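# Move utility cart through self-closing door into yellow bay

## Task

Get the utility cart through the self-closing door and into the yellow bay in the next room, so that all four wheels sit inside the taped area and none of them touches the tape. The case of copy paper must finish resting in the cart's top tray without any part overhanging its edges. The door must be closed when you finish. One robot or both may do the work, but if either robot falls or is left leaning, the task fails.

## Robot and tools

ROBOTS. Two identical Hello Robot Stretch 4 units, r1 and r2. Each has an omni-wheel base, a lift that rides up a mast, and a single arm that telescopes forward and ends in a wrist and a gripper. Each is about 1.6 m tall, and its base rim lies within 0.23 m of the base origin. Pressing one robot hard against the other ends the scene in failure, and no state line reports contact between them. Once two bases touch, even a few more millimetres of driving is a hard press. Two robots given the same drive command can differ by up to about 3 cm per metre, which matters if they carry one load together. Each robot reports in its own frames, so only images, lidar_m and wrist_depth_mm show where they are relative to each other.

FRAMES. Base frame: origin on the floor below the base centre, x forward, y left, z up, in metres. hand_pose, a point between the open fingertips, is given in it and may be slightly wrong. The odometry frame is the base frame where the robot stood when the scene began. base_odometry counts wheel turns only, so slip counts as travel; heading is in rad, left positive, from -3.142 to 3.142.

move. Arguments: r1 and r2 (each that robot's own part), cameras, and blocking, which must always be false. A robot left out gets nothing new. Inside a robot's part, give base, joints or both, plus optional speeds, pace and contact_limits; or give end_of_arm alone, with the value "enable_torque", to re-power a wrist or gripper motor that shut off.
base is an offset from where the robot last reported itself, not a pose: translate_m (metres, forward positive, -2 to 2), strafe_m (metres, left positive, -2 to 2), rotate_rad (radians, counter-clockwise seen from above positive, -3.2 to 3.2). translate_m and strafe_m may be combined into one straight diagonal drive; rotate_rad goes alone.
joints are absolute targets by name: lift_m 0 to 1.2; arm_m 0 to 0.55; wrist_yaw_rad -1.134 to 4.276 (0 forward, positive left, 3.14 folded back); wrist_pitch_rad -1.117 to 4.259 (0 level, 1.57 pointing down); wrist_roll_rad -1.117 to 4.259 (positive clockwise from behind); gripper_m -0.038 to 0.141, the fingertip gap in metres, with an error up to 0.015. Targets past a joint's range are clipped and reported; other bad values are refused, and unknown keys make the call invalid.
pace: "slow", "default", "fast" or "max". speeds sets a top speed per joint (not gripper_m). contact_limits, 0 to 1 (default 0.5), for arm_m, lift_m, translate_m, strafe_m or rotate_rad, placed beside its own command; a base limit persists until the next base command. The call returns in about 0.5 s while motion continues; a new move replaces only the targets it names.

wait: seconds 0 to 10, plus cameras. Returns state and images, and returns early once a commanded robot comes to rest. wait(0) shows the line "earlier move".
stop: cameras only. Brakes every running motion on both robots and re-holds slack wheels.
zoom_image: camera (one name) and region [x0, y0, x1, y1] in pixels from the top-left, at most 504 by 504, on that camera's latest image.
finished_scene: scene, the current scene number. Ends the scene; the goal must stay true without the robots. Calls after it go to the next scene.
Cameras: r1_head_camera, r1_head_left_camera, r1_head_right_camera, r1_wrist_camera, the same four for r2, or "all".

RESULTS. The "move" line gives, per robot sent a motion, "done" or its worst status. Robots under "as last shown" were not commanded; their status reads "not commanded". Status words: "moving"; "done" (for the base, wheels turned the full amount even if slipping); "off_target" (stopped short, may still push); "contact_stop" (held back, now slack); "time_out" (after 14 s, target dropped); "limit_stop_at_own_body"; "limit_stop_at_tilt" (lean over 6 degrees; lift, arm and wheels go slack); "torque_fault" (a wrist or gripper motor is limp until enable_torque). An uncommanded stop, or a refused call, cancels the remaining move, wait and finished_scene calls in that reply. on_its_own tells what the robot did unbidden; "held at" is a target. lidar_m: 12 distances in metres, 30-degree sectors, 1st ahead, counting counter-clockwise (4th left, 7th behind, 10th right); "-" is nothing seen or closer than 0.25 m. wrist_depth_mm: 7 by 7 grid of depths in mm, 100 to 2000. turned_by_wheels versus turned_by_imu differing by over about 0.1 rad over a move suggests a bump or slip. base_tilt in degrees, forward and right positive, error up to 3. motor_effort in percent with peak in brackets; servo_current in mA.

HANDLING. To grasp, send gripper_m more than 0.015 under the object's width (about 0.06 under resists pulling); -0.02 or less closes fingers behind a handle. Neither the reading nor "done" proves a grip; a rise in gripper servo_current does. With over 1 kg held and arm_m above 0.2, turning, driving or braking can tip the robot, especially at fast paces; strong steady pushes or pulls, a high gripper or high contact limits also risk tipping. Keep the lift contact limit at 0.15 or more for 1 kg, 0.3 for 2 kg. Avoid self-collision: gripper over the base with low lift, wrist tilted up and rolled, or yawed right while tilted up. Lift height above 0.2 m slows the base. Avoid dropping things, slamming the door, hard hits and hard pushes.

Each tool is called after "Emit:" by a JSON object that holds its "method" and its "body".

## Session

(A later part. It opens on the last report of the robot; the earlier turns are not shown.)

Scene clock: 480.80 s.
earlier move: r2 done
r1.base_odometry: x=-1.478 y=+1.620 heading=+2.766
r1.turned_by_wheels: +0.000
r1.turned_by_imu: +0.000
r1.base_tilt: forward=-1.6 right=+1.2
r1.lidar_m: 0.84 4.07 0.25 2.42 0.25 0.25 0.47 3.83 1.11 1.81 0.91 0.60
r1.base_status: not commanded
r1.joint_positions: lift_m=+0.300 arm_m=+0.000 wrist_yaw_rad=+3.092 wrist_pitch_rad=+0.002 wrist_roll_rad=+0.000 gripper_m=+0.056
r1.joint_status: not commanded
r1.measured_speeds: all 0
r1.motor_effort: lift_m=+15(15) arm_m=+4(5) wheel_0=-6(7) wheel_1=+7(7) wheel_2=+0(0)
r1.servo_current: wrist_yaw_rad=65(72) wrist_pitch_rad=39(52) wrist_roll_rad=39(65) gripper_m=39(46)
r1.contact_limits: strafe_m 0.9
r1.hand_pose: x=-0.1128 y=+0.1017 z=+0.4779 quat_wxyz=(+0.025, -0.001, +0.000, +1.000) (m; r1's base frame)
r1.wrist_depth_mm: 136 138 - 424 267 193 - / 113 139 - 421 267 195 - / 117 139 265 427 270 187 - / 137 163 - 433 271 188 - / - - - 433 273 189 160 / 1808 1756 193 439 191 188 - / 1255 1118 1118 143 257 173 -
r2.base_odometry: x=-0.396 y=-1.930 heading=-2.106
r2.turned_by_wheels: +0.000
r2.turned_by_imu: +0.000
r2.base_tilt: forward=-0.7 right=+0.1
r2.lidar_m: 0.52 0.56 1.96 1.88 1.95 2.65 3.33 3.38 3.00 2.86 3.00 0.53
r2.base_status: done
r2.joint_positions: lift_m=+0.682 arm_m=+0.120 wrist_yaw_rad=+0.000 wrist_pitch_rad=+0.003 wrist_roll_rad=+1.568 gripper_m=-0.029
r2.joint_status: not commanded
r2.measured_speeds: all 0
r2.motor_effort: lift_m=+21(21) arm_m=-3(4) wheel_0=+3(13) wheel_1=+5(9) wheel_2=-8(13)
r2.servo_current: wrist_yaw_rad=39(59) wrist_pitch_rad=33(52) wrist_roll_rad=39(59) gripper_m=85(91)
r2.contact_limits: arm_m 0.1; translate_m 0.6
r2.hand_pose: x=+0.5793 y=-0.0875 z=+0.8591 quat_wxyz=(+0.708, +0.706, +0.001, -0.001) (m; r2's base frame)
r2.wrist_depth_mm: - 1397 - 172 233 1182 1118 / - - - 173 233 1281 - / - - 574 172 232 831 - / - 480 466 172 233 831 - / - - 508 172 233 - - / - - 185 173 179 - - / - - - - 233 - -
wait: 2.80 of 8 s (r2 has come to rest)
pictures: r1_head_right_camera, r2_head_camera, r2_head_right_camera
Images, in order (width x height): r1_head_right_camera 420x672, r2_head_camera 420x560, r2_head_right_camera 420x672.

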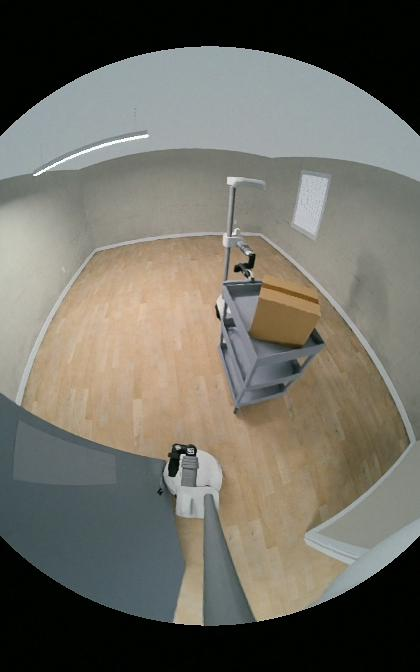

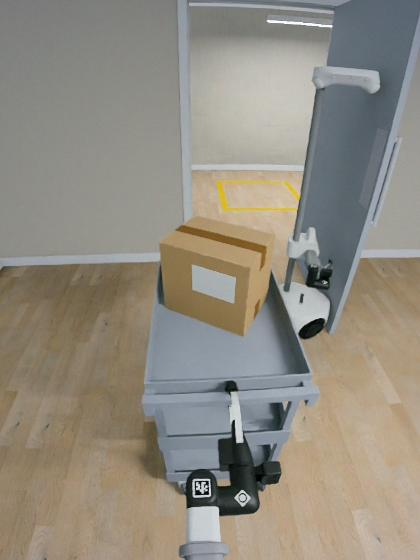

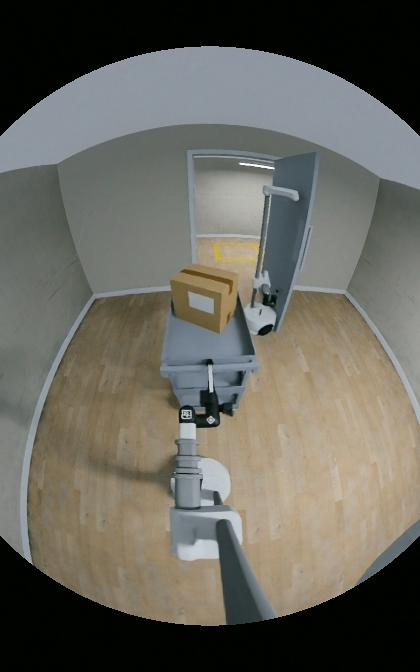

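Emit:
{"method": "move", "body": {"blocking": false, "cameras": [], "r2": {"base":{"strafe_m":0.17},"pace":"slow","contact_limits":{"strafe_m":0.6}}}}

Emit:
{"method": "wait", "body": {"seconds": 8, "cameras": []}}

Emit:
{"method": "move", "body": {"blocking": false, "cameras": [], "r2": {"base":{"translate_m":0.12},"pace":"slow","contact_limits":{"translate_m":0.6}}}}

Emit:
{"method": "wait", "body": {"seconds": 8, "cameras": ["r2_head_camera","r1_head_right_camera"]}}

Emit:
{"method": "zoom_image", "body": {"camera": "r1_head_right_camera", "region": [120, 240, 400, 600]}}

Scene clock: 496.50 s.
move: r2 moving
r1: as last shown
r1.base_tilt: forward=-1.6 right=+1.3
r1.lidar_m: 0.86 4.09 0.25 2.39 0.25 0.25 0.49 3.80 1.14 1.82 0.90 0.62
r1.motor_effort: lift_m=+15(15) arm_m=+4(4) wheel_0=-6(7) wheel_1=+7(7) wheel_2=+0(0)
r1.servo_current: wrist_yaw_rad=52(59) wrist_pitch_rad=39(52) wrist_roll_rad=39(59) gripper_m=39(46)
r1.contact_limits: strafe_m 0.9
r1.wrist_depth_mm: 136 138 - 418 267 193 - / 113 139 - 427 266 195 - / 117 139 265 430 270 187 - / 137 161 - 433 271 187 - / - - - 436 272 188 160 / 1756 1756 193 439 191 189 - / 1255 1098 1118 143 256 173 -
r2.base_odometry: x=-0.384 y=-1.937 heading=-2.107
r2.turned_by_wheels: +0.000
r2.turned_by_imu: +0.000
r2.base_tilt: forward=-0.7 right=+0.1
r2.lidar_m: 0.49 2.65 1.96 1.86 1.97 2.64 3.32 3.39 3.02 2.88 3.02 0.54
r2.base_status: strafe_m moving
r2.joint_positions: lift_m=+0.682 arm_m=+0.120 wrist_yaw_rad=-0.002 wrist_pitch_rad=+0.003 wrist_roll_rad=+1.568 gripper_m=-0.029
r2.joint_status: not commanded
r2.measured_speeds: translate_m=+0.000 strafe_m=+0.056 rotate_rad=+0.001 lift_m=+0.000 arm_m=+0.000 wrist_yaw_rad=-0.008 wrist_pitch_rad=+0.000 wrist_roll_rad=+0.000
r2.motor_effort: lift_m=+20(21) arm_m=-3(4) wheel_0=-8(13) wheel_1=+8(9) wheel_2=-1(8)
r2.servo_current: wrist_yaw_rad=46(59) wrist_pitch_rad=39(46) wrist_roll_rad=46(59) gripper_m=78(91)
r2.contact_limits: arm_m 0.1; strafe_m 0.6
r2.hand_pose: x=+0.5791 y=-0.0880 z=+0.8591 quat_wxyz=(+0.708, +0.706, +0.000, -0.002) (m; r2's base frame)
r2.wrist_depth_mm: - 1430 - 172 232 1182 1118 / - - - 172 232 1281 - / - - 564 173 232 842 - / - 477 469 173 234 842 - / - - 504 172 233 - - / - - 186 173 171 - - / - - - - 232 - -
pictures: none
No camera images: "cameras" was empty.

Scene clock: 498.83 s.
earlier move: r2 done
r1.base_odometry: x=-1.478 y=+1.620 heading=+2.766
r1.turned_by_wheels: +0.000
r1.turned_by_imu: +0.000
r1.base_tilt: forward=-1.5 right=+1.3
r1.lidar_m: 1.12 4.10 0.25 2.40 0.25 0.25 0.43 3.80 1.14 1.86 0.87 0.68
r1.base_status: not commanded
r1.joint_positions: lift_m=+0.300 arm_m=+0.000 wrist_yaw_rad=+3.092 wrist_pitch_rad=+0.002 wrist_roll_rad=+0.000 gripper_m=+0.056
r1.joint_status: not commanded
r1.measured_speeds: all 0
r1.motor_effort: lift_m=+15(15) arm_m=+4(5) wheel_0=-6(7) wheel_1=+7(7) wheel_2=+0(0)
r1.servo_current: wrist_yaw_rad=59(72) wrist_pitch_rad=39(52) wrist_roll_rad=59(72) gripper_m=33(46)
r1.contact_limits: strafe_m 0.9
r1.hand_pose: x=-0.1128 y=+0.1017 z=+0.4779 quat_wxyz=(+0.025, -0.001, +0.000, +1.000) (m; r1's base frame)
r1.wrist_depth_mm: 136 138 - 421 267 194 - / 113 139 - 424 268 195 - / 117 140 265 430 270 187 - / 137 162 - 433 271 188 - / - - - 433 272 189 160 / 1708 1808 194 442 191 188 - / 1229 1098 1118 143 257 173 -
r2.base_odometry: x=-0.250 y=-2.017 heading=-2.106
r2.turned_by_wheels: +0.000
r2.turned_by_imu: +0.000
r2.base_tilt: forward=-0.7 right=+0.1
r2.lidar_m: 0.54 2.47 1.77 1.70 1.80 2.40 3.33 3.39 3.16 3.02 3.15 0.53
r2.base_status: done
r2.joint_positions: lift_m=+0.682 arm_m=+0.120 wrist_yaw_rad=-0.002 wrist_pitch_rad=+0.003 wrist_roll_rad=+1.568 gripper_m=-0.029
r2.joint_status: not commanded
r2.measured_speeds: all 0
r2.motor_effort: lift_m=+20(21) arm_m=-3(4) wheel_0=-5(14) wheel_1=+2(9) wheel_2=+0(8)
r2.servo_current: wrist_yaw_rad=46(59) wrist_pitch_rad=46(46) wrist_roll_rad=59(59) gripper_m=85(91)
r2.contact_limits: arm_m 0.1; strafe_m 0.6
r2.hand_pose: x=+0.5791 y=-0.0881 z=+0.8591 quat_wxyz=(+0.708, +0.706, +0.000, -0.002) (m; r2's base frame)
r2.wrist_depth_mm: - - 1430 140 195 - - / - - 492 146 202 778 - / - 445 436 151 210 - - / - - 504 158 219 831 - / - - 597 165 228 - - / - - 186 173 170 1756 - / - - - - - - 473
wait: 2.33 of 8 s (r2 has come to rest)
pictures: none
No camera images: "cameras" was empty.

Scene clock: 499.33 s.
move: r2 moving
r1: as last shown
r1.base_tilt: forward=-1.6 right=+1.3
r1.lidar_m: 1.12 4.12 0.25 2.42 0.25 0.25 0.46 3.81 1.13 1.87 0.87 0.67
r1.servo_current: wrist_yaw_rad=59(65) wrist_pitch_rad=39(46) wrist_roll_rad=46(59) gripper_m=39(46)
r1.contact_limits: strafe_m 0.9
r1.wrist_depth_mm: 136 138 - 424 267 193 - / 113 139 - 421 268 196 - / 117 140 265 427 271 188 - / 137 162 - 433 271 188 - / - - - 433 272 188 160 / 1808 1808 193 439 190 189 - / 1229 1118 1118 143 256 173 -
r2.base_odometry: x=-0.257 y=-2.027 heading=-2.106
r2.turned_by_wheels: +0.000
r2.turned_by_imu: +0.000
r2.base_tilt: forward=-0.7 right=+0.0
r2.lidar_m: 0.53 2.46 1.81 1.71 1.77 2.39 3.32 3.40 3.17 3.05 3.17 0.51
r2.base_status: translate_m moving
r2.joint_positions: lift_m=+0.682 arm_m=+0.120 wrist_yaw_rad=-0.002 wrist_pitch_rad=+0.003 wrist_roll_rad=+1.568 gripper_m=-0.029
r2.joint_status: not commanded
r2.measured_speeds: translate_m=+0.049 strafe_m=+0.000 rotate_rad=+0.000 lift_m=+0.000 arm_m=+0.000 wrist_yaw_rad=+0.000 wrist_pitch_rad=+0.000 wrist_roll_rad=+0.000
r2.motor_effort: lift_m=+21(21) arm_m=-3(4) wheel_0=+7(9) wheel_1=+8(8) wheel_2=-12(12)
r2.servo_current: wrist_yaw_rad=52(52) wrist_pitch_rad=39(46) wrist_roll_rad=52(59) gripper_m=78(91)
r2.contact_limits: arm_m 0.1; translate_m 0.6
r2.hand_pose: x=+0.5791 y=-0.0881 z=+0.8591 quat_wxyz=(+0.708, +0.706, +0.000, -0.002) (m; r2's base frame)
r2.wrist_depth_mm: - - 1430 138 194 - - / - - 488 144 201 768 - / - 455 436 149 208 - - / - - 500 156 219 842 - / - - 597 164 228 - - / - - 186 171 171 1708 - / - - - - - - 466
pictures: none
No camera images: "cameras" was empty.

Scene clock: 501.33 s.
earlier move: r2 done
r1.base_odometry: x=-1.478 y=+1.620 heading=+2.766
r1.turned_by_wheels: +0.000
r1.turned_by_imu: +0.000
r1.base_tilt: forward=-1.6 right=+1.3
r1.lidar_m: 1.58 4.10 0.25 2.38 0.25 0.25 0.46 3.81 1.14 1.85 0.76 0.60
r1.base_status: not commanded
r1.joint_positions: lift_m=+0.300 arm_m=+0.000 wrist_yaw_rad=+3.092 wrist_pitch_rad=+0.002 wrist_roll_rad=+0.000 gripper_m=+0.056
r1.joint_status: not commanded
r1.measured_speeds: all 0
r1.motor_effort: lift_m=+15(15) arm_m=+4(5) wheel_0=-6(7) wheel_1=+7(7) wheel_2=+0(0)
r1.servo_current: wrist_yaw_rad=65(65) wrist_pitch_rad=33(46) wrist_roll_rad=46(65) gripper_m=46(52)
r1.contact_limits: strafe_m 0.9
r1.hand_pose: x=-0.1128 y=+0.1017 z=+0.4779 quat_wxyz=(+0.025, -0.001, +0.000, +1.000) (m; r1's base frame)
r1.wrist_depth_mm: 136 138 - 418 266 194 - / 113 139 - 427 268 196 - / 117 140 266 427 268 187 - / 137 162 - 430 272 188 - / - - - 433 272 189 160 / 1756 1756 194 439 191 189 - / 1255 1098 1138 142 257 173 -
r2.base_odometry: x=-0.311 y=-2.120 heading=-2.106
r2.turned_by_wheels: +0.001
r2.turned_by_imu: +0.001
r2.base_tilt: forward=-0.7 right=+0.1
r2.lidar_m: 0.53 2.43 1.80 1.70 1.78 2.35 3.46 3.50 3.16 3.01 3.14 0.52
r2.base_status: done
r2.joint_positions: lift_m=+0.682 arm_m=+0.120 wrist_yaw_rad=+0.000 wrist_pitch_rad=+0.003 wrist_roll_rad=+1.568 gripper_m=-0.029
r2.joint_status: not commanded
r2.measured_speeds: all 0
r2.motor_effort: lift_m=+21(21) arm_m=-3(4) wheel_0=+7(14) wheel_1=+6(8) wheel_2=-4(13)
r2.servo_current: wrist_yaw_rad=52(59) wrist_pitch_rad=39(46) wrist_roll_rad=46(59) gripper_m=85(91)
r2.contact_limits: arm_m 0.1; translate_m 0.6
r2.hand_pose: x=+0.5793 y=-0.0874 z=+0.8591 quat_wxyz=(+0.708, +0.706, +0.001, -0.001) (m; r2's base frame)
r2.wrist_depth_mm: - - 564 133 187 - - / - 508 462 139 195 768 - / - 449 436 146 208 - - / - - 512 153 215 - - / - - 627 161 227 - - / - - 186 171 179 1708 521 / - - - - - - 477
wait: 2.00 of 8 s (r2 has come to rest)
pictures: r1_head_right_camera, r2_head_camera
Images, in order (width x height): r1_head_right_camera 420x672, r2_head_camera 420x560.

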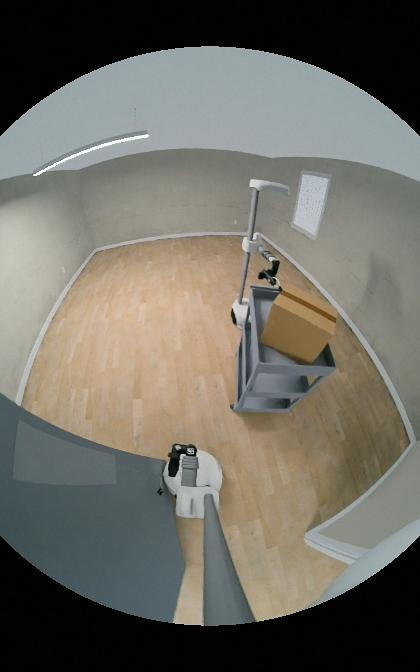

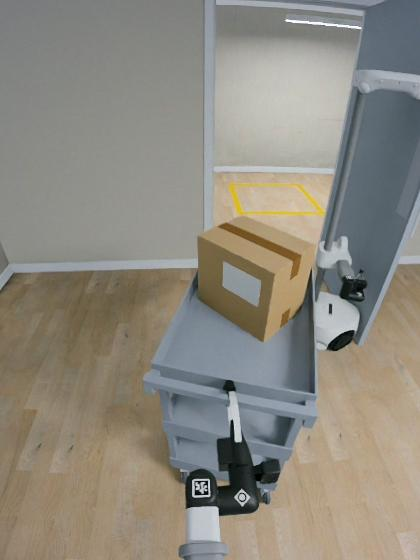

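Scaled by 1.400 from the camera's 420x672 image, which has a finer 600x960 frame.

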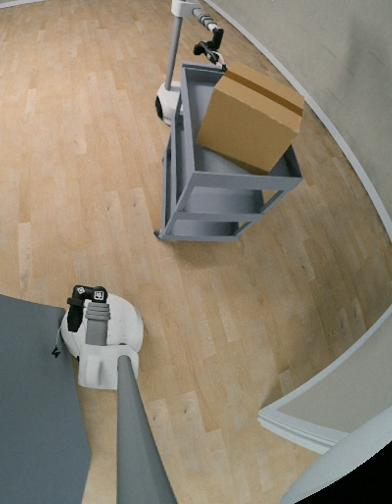

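Emit:
{"method": "move", "body": {"blocking": false, "cameras": [], "r2": {"base":{"strafe_m":-0.17},"pace":"slow","contact_limits":{"strafe_m":0.6}}}}

Emit:
{"method": "wait", "body": {"seconds": 8, "cameras": ["r2_head_camera","r1_head_right_camera"]}}

Emit:
{"method": "zoom_image", "body": {"camera": "r1_head_right_camera", "region": [120, 240, 400, 600]}}

Scene clock: 507.30 s.
move: r2 moving
r1: as last shown
r1.lidar_m: 1.56 4.08 0.25 2.41 0.25 0.25 0.48 3.80 1.12 1.84 0.74 0.59
r1.servo_current: wrist_yaw_rad=52(59) wrist_pitch_rad=39(52) wrist_roll_rad=52(59) gripper_m=39(46)
r1.contact_limits: strafe_m 0.9
r1.wrist_depth_mm: 136 138 - 421 266 193 - / 113 139 - 424 268 195 - / 117 139 265 430 270 187 - / 137 162 - 433 272 188 - / - - - 436 273 189 159 / 1756 1756 194 436 191 189 - / 1255 1098 1118 143 258 173 -
r2.base_odometry: x=-0.324 y=-2.112 heading=-2.105
r2.turned_by_wheels: +0.000
r2.turned_by_imu: +0.001
r2.base_tilt: forward=-0.7 right=+0.1
r2.lidar_m: 0.52 2.45 1.79 1.72 1.82 2.44 3.45 3.53 3.17 3.02 3.14 0.51
r2.base_status: strafe_m moving
r2.joint_positions: lift_m=+0.682 arm_m=+0.120 wrist_yaw_rad=+0.002 wrist_pitch_rad=+0.003 wrist_roll_rad=+1.568 gripper_m=-0.029
r2.joint_status: not commanded
r2.measured_speeds: translate_m=+0.000 strafe_m=-0.056 rotate_rad=+0.000 lift_m=+0.000 arm_m=+0.000 wrist_yaw_rad=+0.000 wrist_pitch_rad=+0.000 wrist_roll_rad=+0.000
r2.motor_effort: lift_m=+21(21) arm_m=-4(4) wheel_0=+16(16) wheel_1=-6(7) wheel_2=+0(4)
r2.servo_current: wrist_yaw_rad=59(59) wrist_pitch_rad=39(46) wrist_roll_rad=46(65) gripper_m=85(91)
r2.contact_limits: arm_m 0.1; strafe_m 0.6
r2.hand_pose: x=+0.5795 y=-0.0867 z=+0.8591 quat_wxyz=(+0.708, +0.706, +0.002, +0.000) (m; r2's base frame)
r2.wrist_depth_mm: - - 1281 133 187 - - / - - 473 139 196 759 - / - 449 439 146 207 - - / - - 508 153 216 - - / - - 627 161 226 - - / - - 187 170 179 1708 525 / - - - - - - 477
pictures: none
No camera images: "cameras" was empty.

Scene clock: 509.63 s.
earlier move: r2 done
r1.base_odometry: x=-1.478 y=+1.620 heading=+2.766
r1.turned_by_wheels: +0.000
r1.turned_by_imu: +0.000
r1.base_tilt: forward=-1.6 right=+1.3
r1.lidar_m: 0.88 4.10 0.25 2.41 0.26 0.25 0.46 3.81 1.13 1.84 0.71 0.55
r1.base_status: not commanded
r1.joint_positions: lift_m=+0.300 arm_m=+0.000 wrist_yaw_rad=+3.092 wrist_pitch_rad=+0.002 wrist_roll_rad=+0.000 gripper_m=+0.056
r1.joint_status: not commanded
r1.measured_speeds: all 0
r1.motor_effort: lift_m=+15(15) arm_m=+4(5) wheel_0=-7(7) wheel_1=+7(7) wheel_2=+0(0)
r1.servo_current: wrist_yaw_rad=52(65) wrist_pitch_rad=39(52) wrist_roll_rad=59(72) gripper_m=39(46)
r1.contact_limits: strafe_m 0.9
r1.hand_pose: x=-0.1128 y=+0.1017 z=+0.4779 quat_wxyz=(+0.025, -0.001, +0.000, +1.000) (m; r1's base frame)
r1.wrist_depth_mm: 136 138 - 421 267 193 - / 113 139 - 424 268 195 - / 117 140 264 427 270 187 - / 137 162 - 433 272 188 - / - - - 439 273 188 160 / 1756 1808 193 439 191 189 - / 1229 1098 1118 143 257 173 -
r2.base_odometry: x=-0.457 y=-2.033 heading=-2.105
r2.turned_by_wheels: +0.000
r2.turned_by_imu: +0.001
r2.base_tilt: forward=-0.7 right=+0.1
r2.lidar_m: 0.51 0.53 1.95 1.88 1.95 2.65 3.47 3.51 2.98 2.86 2.98 0.53
r2.base_status: done
r2.joint_positions: lift_m=+0.682 arm_m=+0.120 wrist_yaw_rad=+0.003 wrist_pitch_rad=+0.003 wrist_roll_rad=+1.568 gripper_m=-0.029
r2.joint_status: not commanded
r2.measured_speeds: all 0
r2.motor_effort: lift_m=+20(21) arm_m=-3(4) wheel_0=+6(16) wheel_1=-4(7) wheel_2=+0(4)
r2.servo_current: wrist_yaw_rad=46(59) wrist_pitch_rad=39(46) wrist_roll_rad=39(65) gripper_m=85(91)
r2.contact_limits: arm_m 0.1; strafe_m 0.6
r2.hand_pose: x=+0.5796 y=-0.0864 z=+0.8591 quat_wxyz=(+0.708, +0.706, +0.002, +0.000) (m; r2's base frame)
r2.wrist_depth_mm: - 1229 1255 167 226 1182 1025 / - - - 168 227 1205 - / - - 535 170 229 - - / - - 462 170 230 - - / - - 512 172 231 - - / - - 186 173 179 - - / - - - - 235 - -
wait: 2.33 of 8 s (r2 has come to rest)
pictures: r1_head_right_camera, r2_head_camera
Images, in order (width x height): r1_head_right_camera 420x672, r2_head_camera 420x560.

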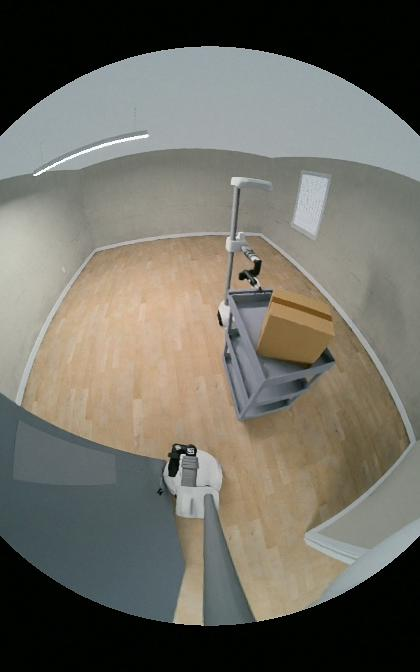

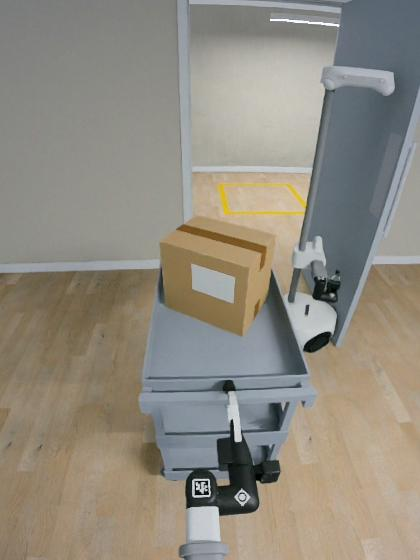

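Scaled by 1.400 from the camera's 420x672 image, which has a finer 600x960 frame.

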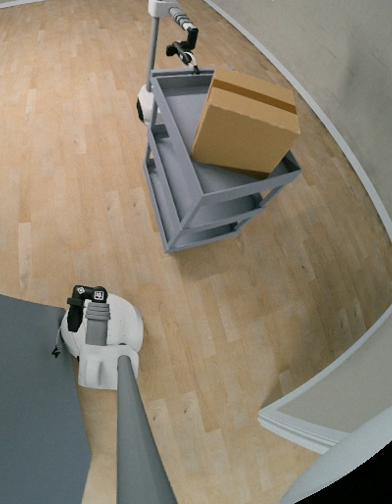

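Emit:
{"method": "move", "body": {"blocking": false, "cameras": [], "r2": {"base":{"translate_m":0.12,"strafe_m":0.1},"pace":"slow","contact_limits":{"translate_m":0.6}}}}

Emit:
{"method": "wait", "body": {"seconds": 8, "cameras": ["r2_head_camera","r1_head_right_camera"]}}

Emit:
{"method": "zoom_image", "body": {"camera": "r1_head_right_camera", "region": [120, 240, 400, 600]}}

Scene clock: 515.60 s.
move: r2 moving
r1: as last shown
r1.lidar_m: 0.86 4.08 0.25 2.37 0.25 0.25 0.47 3.80 1.14 1.83 0.70 0.53
r1.motor_effort: lift_m=+15(15) arm_m=+4(4) wheel_0=-6(7) wheel_1=+7(7) wheel_2=+0(0)
r1.servo_current: wrist_yaw_rad=65(65) wrist_pitch_rad=39(46) wrist_roll_rad=39(59) gripper_m=46(46)
r1.contact_limits: strafe_m 0.9
r1.wrist_depth_mm: 136 138 - 421 266 194 - / 113 139 - 427 267 195 - / 117 140 264 430 271 187 - / 137 162 - 433 272 188 - / - - - 433 272 189 159 / 1808 1756 194 439 191 189 - / 1255 1098 1118 143 258 173 -
r2.base_odometry: x=-0.456 y=-2.046 heading=-2.106
r2.turned_by_wheels: -0.001
r2.turned_by_imu: +0.000
r2.base_tilt: forward=-0.7 right=+0.1
r2.lidar_m: 0.52 0.54 1.97 1.88 1.97 2.66 3.46 3.53 2.97 2.87 2.99 0.55
r2.base_status: translate_m moving; strafe_m moving
r2.joint_positions: lift_m=+0.682 arm_m=+0.120 wrist_yaw_rad=+0.001 wrist_pitch_rad=+0.003 wrist_roll_rad=+1.568 gripper_m=-0.029
r2.joint_status: not commanded
r2.measured_speeds: translate_m=+0.041 strafe_m=+0.032 rotate_rad=-0.002 lift_m=+0.000 arm_m=+0.000 wrist_yaw_rad=-0.016 wrist_pitch_rad=+0.000 wrist_roll_rad=+0.000
r2.motor_effort: lift_m=+20(21) arm_m=-3(4) wheel_0=-1(7) wheel_1=+8(10) wheel_2=-12(12)
r2.servo_current: wrist_yaw_rad=46(59) wrist_pitch_rad=46(46) wrist_roll_rad=46(52) gripper_m=85(91)
r2.contact_limits: arm_m 0.1; translate_m 0.6
r2.hand_pose: x=+0.5793 y=-0.0872 z=+0.8591 quat_wxyz=(+0.708, +0.706, +0.001, -0.001) (m; r2's base frame)
r2.wrist_depth_mm: - - - 170 229 1182 1025 / - - - 170 230 1205 - / - - 564 170 230 820 - / - 477 469 171 231 831 - / - - 508 172 233 - - / - - 186 173 179 - - / - - - - 234 - -
pictures: none
No camera images: "cameras" was empty.

Scene clock: 517.90 s.
earlier move: r2 done
r1.base_odometry: x=-1.478 y=+1.620 heading=+2.766
r1.turned_by_wheels: +0.000
r1.turned_by_imu: +0.000
r1.base_tilt: forward=-1.5 right=+1.3
r1.lidar_m: 1.45 4.14 0.25 2.40 0.25 0.25 0.46 3.81 1.16 1.81 0.54 0.47
r1.base_status: not commanded
r1.joint_positions: lift_m=+0.300 arm_m=+0.000 wrist_yaw_rad=+3.092 wrist_pitch_rad=+0.002 wrist_roll_rad=+0.000 gripper_m=+0.056
r1.joint_status: not commanded
r1.measured_speeds: all 0
r1.motor_effort: lift_m=+15(15) arm_m=+5(5) wheel_0=-6(7) wheel_1=+7(7) wheel_2=+0(0)
r1.servo_current: wrist_yaw_rad=39(72) wrist_pitch_rad=39(52) wrist_roll_rad=39(65) gripper_m=39(46)
r1.contact_limits: strafe_m 0.9
r1.hand_pose: x=-0.1128 y=+0.1017 z=+0.4779 quat_wxyz=(+0.025, -0.001, +0.000, +1.000) (m; r1's base frame)
r1.wrist_depth_mm: 136 138 - 424 266 193 - / 113 139 - 424 267 195 - / 117 139 265 427 271 187 - / 137 162 - 433 271 188 - / - - - 436 272 189 159 / 1756 1808 194 439 191 190 - / 1281 1098 1118 143 256 172 -
r2.base_odometry: x=-0.433 y=-2.187 heading=-2.106
r2.turned_by_wheels: +0.000
r2.turned_by_imu: +0.000
r2.base_tilt: forward=-0.6 right=+0.0
r2.lidar_m: 0.51 2.35 1.86 1.78 1.86 2.52 3.59 3.68 3.10 2.96 3.07 0.52
r2.base_status: done
r2.joint_positions: lift_m=+0.682 arm_m=+0.120 wrist_yaw_rad=-0.002 wrist_pitch_rad=+0.003 wrist_roll_rad=+1.568 gripper_m=-0.029
r2.joint_status: not commanded
r2.measured_speeds: all 0
r2.motor_effort: lift_m=+21(21) arm_m=-4(4) wheel_0=-6(12) wheel_1=+4(10) wheel_2=-7(13)
r2.servo_current: wrist_yaw_rad=59(65) wrist_pitch_rad=46(46) wrist_roll_rad=46(65) gripper_m=85(91)
r2.contact_limits: arm_m 0.1; translate_m 0.6
r2.hand_pose: x=+0.5791 y=-0.0880 z=+0.8591 quat_wxyz=(+0.708, +0.706, +0.000, -0.002) (m; r2's base frame)
r2.wrist_depth_mm: - - - 154 211 1160 - / - - 603 158 216 732 - / - 1983 469 162 221 - - / - 500 477 164 225 - - / - - 544 169 229 - - / - - 186 172 179 - - / - - - - - - 492
wait: 2.30 of 8 s (r2 has come to rest)
pictures: r1_head_right_camera, r2_head_camera
Images, in order (width x height): r1_head_right_camera 420x672, r2_head_camera 420x560.

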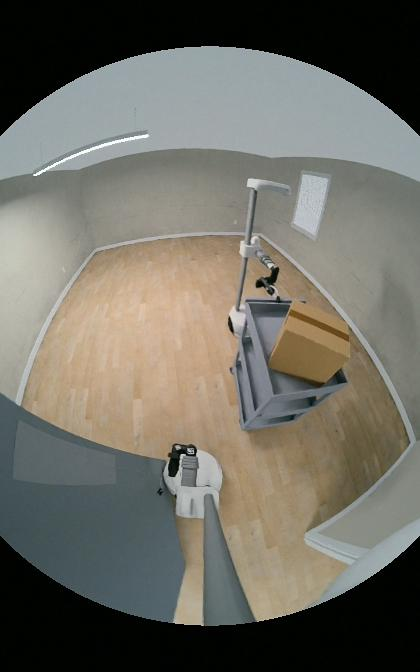

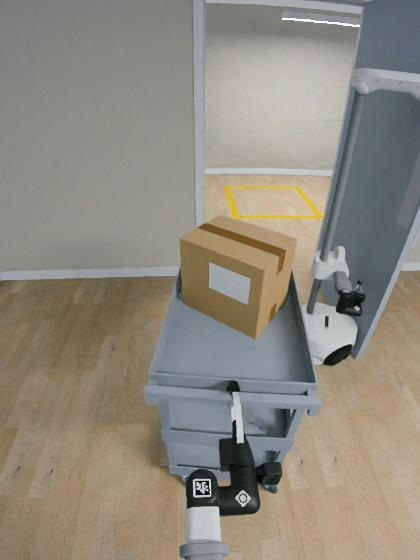

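Scaled by 1.400 from the camera's 420x672 image, which has a finer 600x960 frame.

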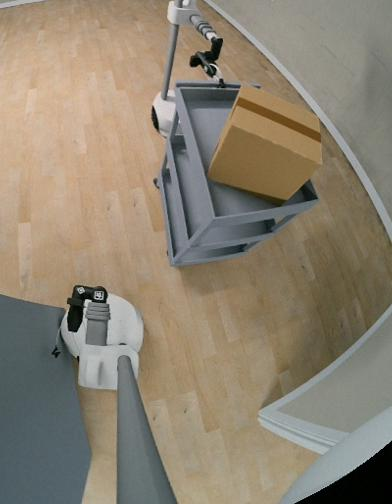

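Emit:
{"method": "move", "body": {"blocking": false, "cameras": [], "r2": {"base":{"translate_m":0.18,"strafe_m":0.02},"pace":"slow","contact_limits":{"translate_m":0.5}}}}

Emit:
{"method": "wait", "body": {"seconds": 8, "cameras": ["r2_head_camera","r1_head_right_camera"]}}

Emit:
{"method": "zoom_image", "body": {"camera": "r1_head_right_camera", "region": [120, 240, 400, 600]}}

Scene clock: 551.43 s.
move: r2 moving
r1: as last shown
r1.base_tilt: forward=-1.6 right=+1.3
r1.lidar_m: 1.43 4.09 0.25 2.39 0.25 0.25 0.45 3.81 1.14 1.83 0.51 0.49
r1.motor_effort: lift_m=+15(15) arm_m=+4(5) wheel_0=-6(7) wheel_1=+7(7) wheel_2=+0(0)
r1.servo_current: wrist_yaw_rad=39(65) wrist_pitch_rad=39(46) wrist_roll_rad=52(52) gripper_m=46(46)
r1.contact_limits: strafe_m 0.9
r1.wrist_depth_mm: 136 138 - 424 267 193 - / 113 139 - 427 270 195 - / 117 139 264 427 270 187 - / 137 161 - 430 271 188 - / - - - 436 273 189 160 / 1756 1756 193 439 191 189 - / 1255 1098 1098 143 258 173 -
r2.base_odometry: x=-0.438 y=-2.198 heading=-2.106
r2.turned_by_wheels: +0.000
r2.turned_by_imu: +0.001
r2.base_tilt: forward=-0.7 right=+0.0
r2.lidar_m: 0.51 2.40 1.86 1.76 1.87 2.53 3.61 3.68 3.08 2.97 3.09 0.54
r2.base_status: translate_m moving; strafe_m moving
r2.joint_positions: lift_m=+0.682 arm_m=+0.120 wrist_yaw_rad=-0.002 wrist_pitch_rad=+0.003 wrist_roll_rad=+1.568 gripper_m=-0.029
r2.joint_status: not commanded
r2.measured_speeds: translate_m=+0.049 strafe_m=+0.005 rotate_rad=+0.002 lift_m=+0.000 arm_m=+0.000 wrist_yaw_rad=+0.000 wrist_pitch_rad=+0.000 wrist_roll_rad=+0.000
r2.motor_effort: lift_m=+21(21) arm_m=-3(4) wheel_0=+3(9) wheel_1=+5(8) wheel_2=-12(12)
r2.servo_current: wrist_yaw_rad=52(59) wrist_pitch_rad=46(46) wrist_roll_rad=59(59) gripper_m=85(91)
r2.contact_limits: arm_m 0.1; translate_m 0.5
r2.hand_pose: x=+0.5791 y=-0.0881 z=+0.8591 quat_wxyz=(+0.708, +0.706, +0.000, -0.002) (m; r2's base frame)
r2.wrist_depth_mm: - - - 153 209 1537 - / - - 591 157 214 759 - / - 1983 466 160 220 - - / - 500 480 163 224 - - / - - 539 168 229 - - / - - 185 173 180 - - / - - - - 240 - 492
pictures: none
No camera images: "cameras" was empty.

Scene clock: 554.03 s.
earlier move: r2 done
r1.base_odometry: x=-1.478 y=+1.620 heading=+2.766
r1.turned_by_wheels: +0.000
r1.turned_by_imu: +0.000
r1.base_tilt: forward=-1.6 right=+1.2
r1.lidar_m: 1.37 4.10 0.25 2.41 0.25 0.25 0.47 3.83 1.12 1.83 0.44 0.52
r1.base_status: not commanded
r1.joint_positions: lift_m=+0.300 arm_m=+0.000 wrist_yaw_rad=+3.092 wrist_pitch_rad=+0.002 wrist_roll_rad=+0.000 gripper_m=+0.056
r1.joint_status: not commanded
r1.measured_speeds: all 0
r1.motor_effort: lift_m=+15(15) arm_m=+4(5) wheel_0=-7(7) wheel_1=+7(7) wheel_2=+0(0)
r1.servo_current: wrist_yaw_rad=52(72) wrist_pitch_rad=39(52) wrist_roll_rad=59(65) gripper_m=46(52)
r1.contact_limits: strafe_m 0.9
r1.hand_pose: x=-0.1128 y=+0.1017 z=+0.4779 quat_wxyz=(+0.025, -0.001, +0.000, +1.000) (m; r1's base frame)
r1.wrist_depth_mm: 136 138 - 424 266 193 - / 113 139 - 427 270 195 - / 117 139 265 430 272 187 - / 137 161 - 433 272 188 - / - - - 430 273 189 160 / 1708 1808 194 436 191 189 - / 1229 1098 1118 143 258 173 -
r2.base_odometry: x=-0.507 y=-2.352 heading=-2.106
r2.turned_by_wheels: +0.000
r2.turned_by_imu: +0.002
r2.base_tilt: forward=-0.7 right=+0.1
r2.lidar_m: 0.51 0.60 1.82 1.76 1.85 2.47 3.77 3.83 3.11 2.97 3.03 0.53
r2.base_status: done
r2.joint_positions: lift_m=+0.682 arm_m=+0.120 wrist_yaw_rad=+0.000 wrist_pitch_rad=+0.003 wrist_roll_rad=+1.568 gripper_m=-0.029
r2.joint_status: not commanded
r2.measured_speeds: all 0
r2.motor_effort: lift_m=+20(21) arm_m=-3(4) wheel_0=+5(11) wheel_1=+6(9) wheel_2=-5(12)
r2.servo_current: wrist_yaw_rad=46(59) wrist_pitch_rad=39(46) wrist_roll_rad=52(65) gripper_m=85(91)
r2.contact_limits: arm_m 0.1; translate_m 0.5
r2.hand_pose: x=+0.5793 y=-0.0875 z=+0.8591 quat_wxyz=(+0.708, +0.706, +0.001, -0.001) (m; r2's base frame)
r2.wrist_depth_mm: - - - 150 206 1576 - / - - 569 153 212 759 - / - - 452 157 217 - - / - 492 477 161 222 - - / - - 554 167 229 - - / - - 186 172 179 - - / - - - - 242 - 488
wait: 2.60 of 8 s (r2 has come to rest)
pictures: r1_head_right_camera, r2_head_camera
Images, in order (width x height): r1_head_right_camera 420x672, r2_head_camera 420x560.

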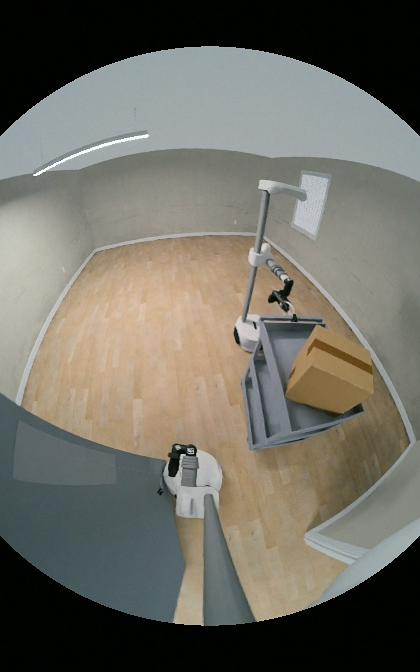

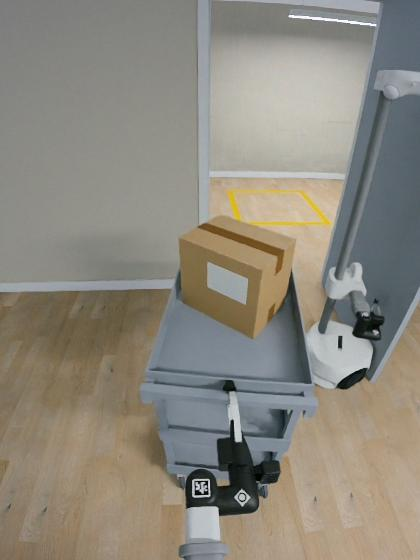

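Scaled by 1.400 from the camera's 420x672 image, which has a finer 600x960 frame.

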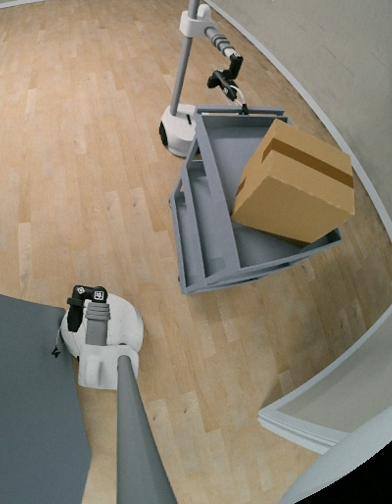

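Emit:
{"method": "move", "body": {"blocking": false, "cameras": [], "r2": {"base":{"strafe_m":0.14},"pace":"slow","contact_limits":{"strafe_m":0.5}}}}

Emit:
{"method": "wait", "body": {"seconds": 8, "cameras": ["r1_head_right_camera"]}}

Emit:
{"method": "move", "body": {"blocking": false, "cameras": [], "r2": {"base":{"translate_m":0.15,"strafe_m":-0.02},"pace":"slow","contact_limits":{"translate_m":0.5}}}}

Emit:
{"method": "wait", "body": {"seconds": 8, "cameras": ["r2_head_camera","r1_head_right_camera"]}}

Emit:
{"method": "zoom_image", "body": {"camera": "r1_head_right_camera", "region": [120, 240, 400, 600]}}

Scene clock: 564.60 s.
move: r2 moving
r1: as last shown
r1.base_tilt: forward=-1.6 right=+1.3
r1.lidar_m: 1.39 4.13 0.25 2.40 0.25 0.25 0.47 3.81 1.13 1.81 0.43 0.54
r1.motor_effort: lift_m=+15(15) arm_m=+4(5) wheel_0=-6(7) wheel_1=+7(7) wheel_2=+0(0)
r1.servo_current: wrist_yaw_rad=52(72) wrist_pitch_rad=39(52) wrist_roll_rad=39(59) gripper_m=39(52)
r1.contact_limits: strafe_m 0.9
r1.wrist_depth_mm: 136 138 - 421 267 193 - / 113 139 - 424 268 195 - / 117 139 265 430 268 187 - / 136 162 - 430 272 188 - / - - - 433 271 189 160 / 1808 1756 194 439 190 189 - / 1229 1078 1118 142 257 173 -
r2.base_odometry: x=-0.495 y=-2.359 heading=-2.106
r2.turned_by_wheels: +0.000
r2.turned_by_imu: +0.000
r2.base_tilt: forward=-0.7 right=+0.1
r2.lidar_m: 0.53 2.22 1.81 1.74 1.84 2.45 3.79 3.84 3.11 2.99 3.05 0.54
r2.base_status: strafe_m moving
r2.joint_positions: lift_m=+0.682 arm_m=+0.120 wrist_yaw_rad=-0.001 wrist_pitch_rad=+0.003 wrist_roll_rad=+1.568 gripper_m=-0.029
r2.joint_status: not commanded
r2.measured_speeds: translate_m=+0.000 strafe_m=+0.054 rotate_rad=-0.003 lift_m=+0.000 arm_m=+0.000 wrist_yaw_rad=-0.012 wrist_pitch_rad=+0.000 wrist_roll_rad=+0.000
r2.motor_effort: lift_m=+20(21) arm_m=-4(4) wheel_0=-12(12) wheel_1=+7(9) wheel_2=+0(5)
r2.servo_current: wrist_yaw_rad=52(59) wrist_pitch_rad=33(46) wrist_roll_rad=52(52) gripper_m=85(91)
r2.contact_limits: arm_m 0.1; strafe_m 0.5
r2.hand_pose: x=+0.5792 y=-0.0877 z=+0.8591 quat_wxyz=(+0.708, +0.706, +0.001, -0.001) (m; r2's base frame)
r2.wrist_depth_mm: - - - 152 208 1576 - / - - 585 156 213 759 - / - - 462 160 219 - - / - 492 480 163 223 - - / - - 554 168 229 - - / - - 185 173 179 - - / - - - - 241 - 488
pictures: none
No camera images: "cameras" was empty.

Scene clock: 566.63 s.
earlier move: r2 done
r1.base_odometry: x=-1.478 y=+1.620 heading=+2.766
r1.turned_by_wheels: +0.000
r1.turned_by_imu: +0.000
r1.base_tilt: forward=-1.6 right=+1.3
r1.lidar_m: 4.93 4.09 0.25 2.38 0.25 0.25 0.46 3.84 1.14 1.88 0.46 0.59
r1.base_status: not commanded
r1.joint_positions: lift_m=+0.300 arm_m=+0.000 wrist_yaw_rad=+3.092 wrist_pitch_rad=+0.002 wrist_roll_rad=+0.000 gripper_m=+0.056
r1.joint_status: not commanded
r1.measured_speeds: all 0
r1.motor_effort: lift_m=+15(15) arm_m=+4(5) wheel_0=-7(7) wheel_1=+7(7) wheel_2=+0(0)
r1.servo_current: wrist_yaw_rad=46(72) wrist_pitch_rad=39(52) wrist_roll_rad=52(65) gripper_m=39(52)
r1.contact_limits: strafe_m 0.9
r1.hand_pose: x=-0.1128 y=+0.1017 z=+0.4779 quat_wxyz=(+0.025, -0.001, +0.000, +1.000) (m; r1's base frame)
r1.wrist_depth_mm: 136 138 - 424 266 193 - / 113 139 - 427 268 195 - / 117 140 265 433 270 187 - / 137 161 - 433 271 189 - / - - - 436 272 189 160 / 1756 1756 193 436 191 189 - / 1255 1098 1138 143 256 173 -
r2.base_odometry: x=-0.387 y=-2.423 heading=-2.106
r2.turned_by_wheels: +0.000
r2.turned_by_imu: +0.000
r2.base_tilt: forward=-0.7 right=+0.1
r2.lidar_m: 0.54 2.21 1.67 1.61 1.69 2.28 3.78 3.86 3.26 3.12 1.58 0.50
r2.base_status: done
r2.joint_positions: lift_m=+0.682 arm_m=+0.120 wrist_yaw_rad=-0.004 wrist_pitch_rad=+0.003 wrist_roll_rad=+1.568 gripper_m=-0.029
r2.joint_status: not commanded
r2.measured_speeds: all 0
r2.motor_effort: lift_m=+21(21) arm_m=-3(4) wheel_0=-6(16) wheel_1=+2(9) wheel_2=+0(5)
r2.servo_current: wrist_yaw_rad=59(65) wrist_pitch_rad=46(52) wrist_roll_rad=39(65) gripper_m=85(91)
r2.contact_limits: arm_m 0.1; strafe_m 0.5
r2.hand_pose: x=+0.5789 y=-0.0886 z=+0.8591 quat_wxyz=(+0.708, +0.706, +0.000, -0.003) (m; r2's base frame)
r2.wrist_depth_mm: - - 517 129 181 - - / - 469 439 133 190 - - / - 459 445 141 204 - - / - 530 530 150 216 - - / - - 603 158 228 - - / - - 181 171 171 1661 508 / - - - - - - 462
wait: 2.03 of 8 s (r2 has come to rest)
pictures: r1_head_right_camera
Images, in order (width x height): r1_head_right_camera 420x672.

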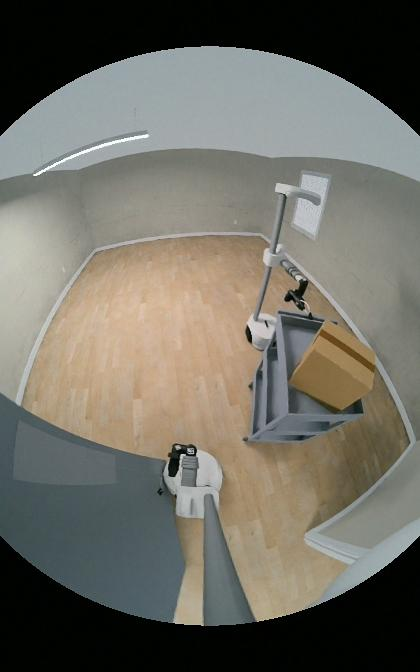

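Scene clock: 567.13 s.
move: r2 moving
r1: as last shown
r1.lidar_m: 4.94 4.08 0.25 2.38 0.26 0.25 0.47 3.84 1.13 0.86 0.47 0.58
r1.servo_current: wrist_yaw_rad=33(59) wrist_pitch_rad=33(46) wrist_roll_rad=26(59) gripper_m=39(46)
r1.contact_limits: strafe_m 0.9
r1.wrist_depth_mm: 136 138 - 424 267 193 - / 113 139 - 430 268 195 - / 117 139 263 430 268 186 - / 137 161 - 430 271 188 - / - - - 433 272 188 159 / 1756 1756 193 442 190 188 - / 1255 1118 1118 143 257 173 -
r2.base_odometry: x=-0.394 y=-2.433 heading=-2.106
r2.turned_by_wheels: +0.000
r2.turned_by_imu: +0.000
r2.base_tilt: forward=-0.7 right=+0.1
r2.lidar_m: 0.53 2.17 1.71 1.62 1.69 2.28 3.80 3.84 3.28 3.12 1.44 0.49
r2.base_status: translate_m moving; strafe_m moving
r2.joint_positions: lift_m=+0.682 arm_m=+0.120 wrist_yaw_rad=-0.004 wrist_pitch_rad=+0.003 wrist_roll_rad=+1.568 gripper_m=-0.029
r2.joint_status: not commanded
r2.measured_speeds: translate_m=+0.049 strafe_m=-0.006 rotate_rad=+0.001 lift_m=+0.000 arm_m=+0.000 wrist_yaw_rad=+0.000 wrist_pitch_rad=+0.000 wrist_roll_rad=+0.000
r2.motor_effort: lift_m=+21(21) arm_m=-4(4) wheel_0=+7(9) wheel_1=+5(6) wheel_2=-12(12)
r2.servo_current: wrist_yaw_rad=46(59) wrist_pitch_rad=46(46) wrist_roll_rad=52(59) gripper_m=85(91)
r2.contact_limits: arm_m 0.1; translate_m 0.5
r2.hand_pose: x=+0.5789 y=-0.0886 z=+0.8591 quat_wxyz=(+0.708, +0.706, +0.000, -0.003) (m; r2's base frame)
r2.wrist_depth_mm: - - 517 127 179 - - / - 466 436 131 189 - - / - 455 449 141 203 - - / - 530 530 149 214 - - / - - 634 157 226 - - / - - 183 170 179 1661 504 / - - - - - - 462
pictures: none
No camera images: "cameras" was empty.

Scene clock: 569.43 s.
earlier move: r2 done
r1.base_odometry: x=-1.478 y=+1.620 heading=+2.766
r1.turned_by_wheels: +0.000
r1.turned_by_imu: +0.000
r1.base_tilt: forward=-1.6 right=+1.2
r1.lidar_m: 4.93 4.10 0.25 2.40 0.25 0.25 0.44 3.78 1.14 0.49 0.44 0.69
r1.base_status: not commanded
r1.joint_positions: lift_m=+0.300 arm_m=+0.000 wrist_yaw_rad=+3.092 wrist_pitch_rad=+0.002 wrist_roll_rad=+0.000 gripper_m=+0.056
r1.joint_status: not commanded
r1.measured_speeds: all 0
r1.motor_effort: lift_m=+15(15) arm_m=+4(5) wheel_0=-7(7) wheel_1=+7(7) wheel_2=+0(0)
r1.servo_current: wrist_yaw_rad=59(72) wrist_pitch_rad=33(52) wrist_roll_rad=39(65) gripper_m=39(46)
r1.contact_limits: strafe_m 0.9
r1.hand_pose: x=-0.1128 y=+0.1017 z=+0.4779 quat_wxyz=(+0.025, -0.001, +0.000, +1.000) (m; r1's base frame)
r1.wrist_depth_mm: 136 138 - 421 267 193 - / 113 139 - 424 270 195 - / 118 139 263 427 270 187 - / 137 162 - 433 271 189 - / - - - 436 272 189 160 / 1756 1756 193 439 191 189 - / 1255 1098 1138 143 258 173 -
r2.base_odometry: x=-0.480 y=-2.542 heading=-2.105
r2.turned_by_wheels: +0.001
r2.turned_by_imu: +0.002
r2.base_tilt: forward=-0.7 right=+0.1
r2.lidar_m: 0.56 2.03 1.69 1.62 1.69 2.34 3.95 4.00 3.21 3.10 1.30 0.50
r2.base_status: done
r2.joint_positions: lift_m=+0.682 arm_m=+0.120 wrist_yaw_rad=+0.002 wrist_pitch_rad=+0.003 wrist_roll_rad=+1.568 gripper_m=-0.029
r2.joint_status: not commanded
r2.measured_speeds: all 0
r2.motor_effort: lift_m=+20(21) arm_m=-3(4) wheel_0=+8(14) wheel_1=+5(8) wheel_2=-3(13)
r2.servo_current: wrist_yaw_rad=46(59) wrist_pitch_rad=46(46) wrist_roll_rad=59(65) gripper_m=85(91)
r2.contact_limits: arm_m 0.1; translate_m 0.5
r2.hand_pose: x=+0.5794 y=-0.0870 z=+0.8591 quat_wxyz=(+0.708, +0.706, +0.002, -0.001) (m; r2's base frame)
r2.wrist_depth_mm: - - 530 130 182 - - / - 480 449 134 191 - - / - 449 439 141 204 - - / - 500 525 150 216 - - / - - 609 158 226 - - / - - 183 170 179 1618 512 / - - - - - - 469
wait: 2.30 of 8 s (r2 has come to rest)
pictures: r1_head_right_camera, r2_head_camera
Images, in order (width x height): r1_head_right_camera 420x672, r2_head_camera 420x560.

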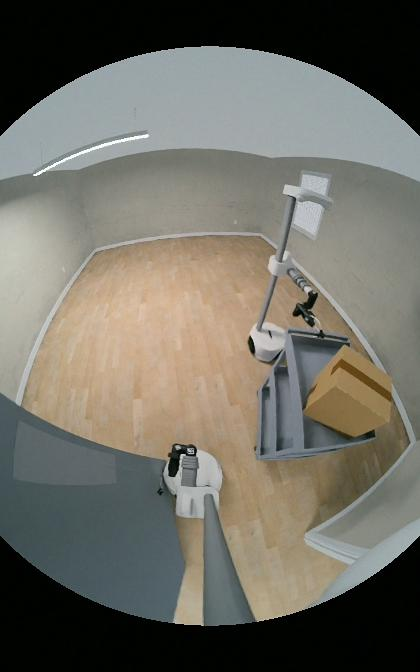

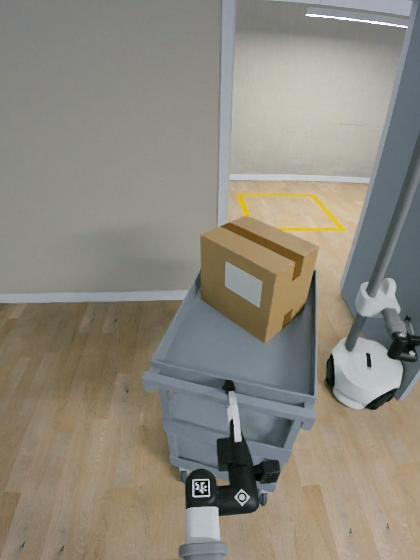

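Scaled by 1.400 from the camera's 420x672 image, which has a finer 600x960 frame.

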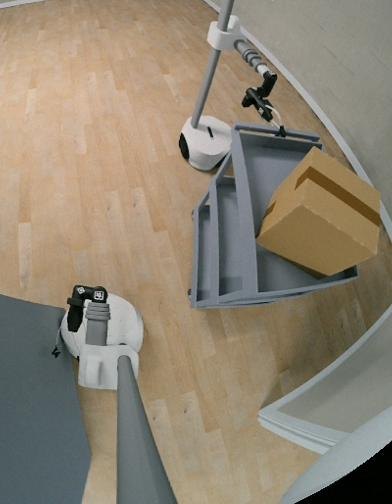

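Emit:
{"method": "move", "body": {"blocking": false, "r2": {"base":{"translate_m":0.15,"strafe_m":0.05},"pace":"slow","contact_limits":{"translate_m":0.6}}, "cameras": []}}

Emit:
{"method": "wait", "body": {"seconds": 4, "cameras": ["r2_head_camera","r1_head_right_camera"]}}

Scene clock: 591.73 s.
move: r2 moving
r1: as last shown
r1.lidar_m: 4.93 4.12 0.25 2.42 0.25 0.25 0.45 3.83 1.15 0.44 0.45 0.68
r1.motor_effort: lift_m=+15(15) arm_m=+4(4) wheel_0=-6(6) wheel_1=+7(7) wheel_2=+0(0)
r1.servo_current: wrist_yaw_rad=46(65) wrist_pitch_rad=46(46) wrist_roll_rad=65(65) gripper_m=39(52)
r1.contact_limits: strafe_m 0.9
r1.wrist_depth_mm: 136 138 - 424 268 194 - / 113 139 - 421 267 195 - / 117 139 265 433 272 187 - / 137 162 - 433 271 188 - / - - - 433 273 189 160 / 1708 1708 193 439 191 189 - / 1255 1098 1098 143 257 173 -
r2.base_odometry: x=-0.483 y=-2.555 heading=-2.105
r2.turned_by_wheels: +0.000
r2.turned_by_imu: +0.001
r2.base_tilt: forward=-0.7 right=+0.0
r2.lidar_m: 0.53 2.01 1.73 1.64 1.70 2.32 3.97 3.99 3.26 3.12 1.27 0.50
r2.base_status: translate_m moving; strafe_m moving
r2.joint_positions: lift_m=+0.682 arm_m=+0.120 wrist_yaw_rad=+0.002 wrist_pitch_rad=+0.003 wrist_roll_rad=+1.568 gripper_m=-0.029
r2.joint_status: not commanded
r2.measured_speeds: translate_m=+0.049 strafe_m=+0.017 rotate_rad=-0.001 lift_m=+0.000 arm_m=+0.000 wrist_yaw_rad=+0.000 wrist_pitch_rad=+0.000 wrist_roll_rad=+0.000
r2.motor_effort: lift_m=+21(21) arm_m=-4(4) wheel_0=+8(11) wheel_1=+9(9) wheel_2=-11(11)
r2.servo_current: wrist_yaw_rad=46(59) wrist_pitch_rad=39(46) wrist_roll_rad=52(59) gripper_m=91(91)
r2.contact_limits: arm_m 0.1; translate_m 0.6
r2.hand_pose: x=+0.5794 y=-0.0870 z=+0.8591 quat_wxyz=(+0.708, +0.706, +0.002, -0.001) (m; r2's base frame)
r2.wrist_depth_mm: - - 539 131 182 - - / - 484 449 136 192 - - / - 452 439 142 204 - - / - 521 525 151 214 - - / - - 615 158 225 - - / - - 183 170 179 1537 - / - - - - - - 473
pictures: none
No camera images: "cameras" was empty.

Scene clock: 594.03 s.
earlier move: r2 done
r1.base_odometry: x=-1.478 y=+1.620 heading=+2.766
r1.turned_by_wheels: +0.000
r1.turned_by_imu: +0.000
r1.base_tilt: forward=-1.6 right=+1.3
r1.lidar_m: 4.93 4.08 0.25 2.41 0.25 0.25 0.43 3.80 1.15 0.47 0.51 0.81
r1.base_status: not commanded
r1.joint_positions: lift_m=+0.300 arm_m=+0.000 wrist_yaw_rad=+3.092 wrist_pitch_rad=+0.002 wrist_roll_rad=+0.000 gripper_m=+0.056
r1.joint_status: not commanded
r1.measured_speeds: all 0
r1.motor_effort: lift_m=+15(15) arm_m=+4(5) wheel_0=-7(7) wheel_1=+7(7) wheel_2=+0(0)
r1.servo_current: wrist_yaw_rad=39(78) wrist_pitch_rad=39(46) wrist_roll_rad=33(65) gripper_m=46(52)
r1.contact_limits: strafe_m 0.9
r1.hand_pose: x=-0.1128 y=+0.1017 z=+0.4779 quat_wxyz=(+0.025, -0.001, +0.000, +1.000) (m; r1's base frame)
r1.wrist_depth_mm: 136 138 - 424 266 193 - / 113 139 - 427 268 195 - / 117 139 266 430 270 187 - / 137 161 - 433 271 188 - / - - - 433 273 189 160 / 1756 1756 194 442 190 189 - / 1255 1118 1098 143 257 173 -
r2.base_odometry: x=-0.514 y=-2.696 heading=-2.105
r2.turned_by_wheels: -0.001
r2.turned_by_imu: -0.001
r2.base_tilt: forward=-0.7 right=+0.0
r2.lidar_m: 0.55 1.89 1.67 1.59 1.67 2.24 4.15 4.14 3.27 3.15 1.17 0.49
r2.base_status: done
r2.joint_positions: lift_m=+0.682 arm_m=+0.120 wrist_yaw_rad=-0.002 wrist_pitch_rad=+0.003 wrist_roll_rad=+1.568 gripper_m=-0.029
r2.joint_status: not commanded
r2.measured_speeds: all 0
r2.motor_effort: lift_m=+21(21) arm_m=-4(4) wheel_0=+0(11) wheel_1=+4(9) wheel_2=-9(13)
r2.servo_current: wrist_yaw_rad=39(59) wrist_pitch_rad=39(46) wrist_roll_rad=39(59) gripper_m=85(91)
r2.contact_limits: arm_m 0.1; translate_m 0.6
r2.hand_pose: x=+0.5791 y=-0.0879 z=+0.8591 quat_wxyz=(+0.708, +0.706, +0.001, -0.002) (m; r2's base frame)
r2.wrist_depth_mm: - - 521 129 181 - - / - 459 439 133 191 - - / - 459 442 141 204 - - / - 508 535 151 216 - - / - - 603 158 227 - - / - - 182 171 171 1464 508 / - - - - - - 466
wait: 2.30 of 4 s (r2 has come to rest)
pictures: r1_head_right_camera, r2_head_camera
Images, in order (width x height): r1_head_right_camera 420x672, r2_head_camera 420x560.

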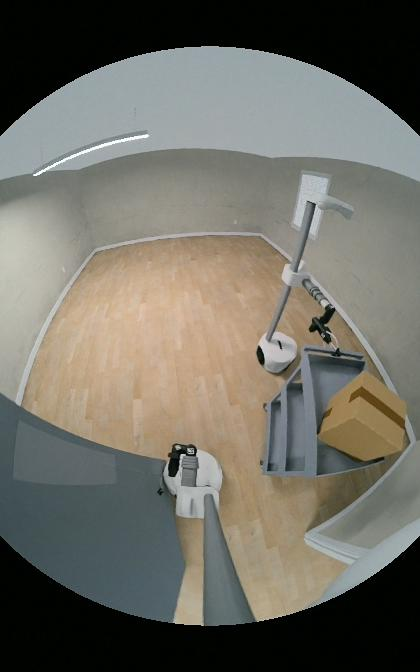

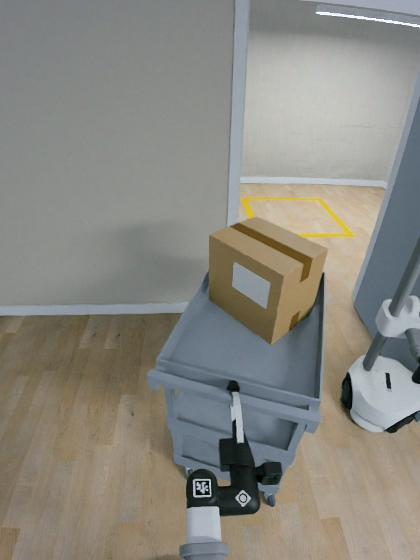

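Emit:
{"method": "zoom_image", "body": {"camera": "r1_head_right_camera", "region": [150, 330, 420, 630]}}

Emit:
{"method": "zoom_image", "body": {"camera": "r2_head_camera", "region": [130, 160, 400, 500]}}

Scaled by 1.680 from the camera's 420x672 image, which has a finer 600x960 frame.

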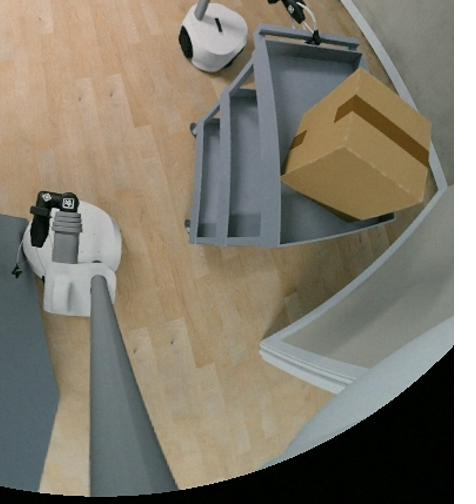

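Scaled by 1.482 from the camera's 420x560 image, which has a finer 1200x1600 frame.

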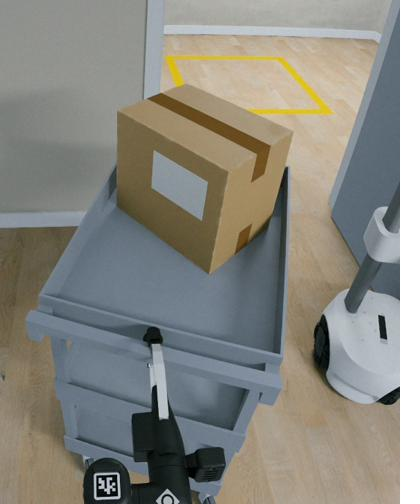

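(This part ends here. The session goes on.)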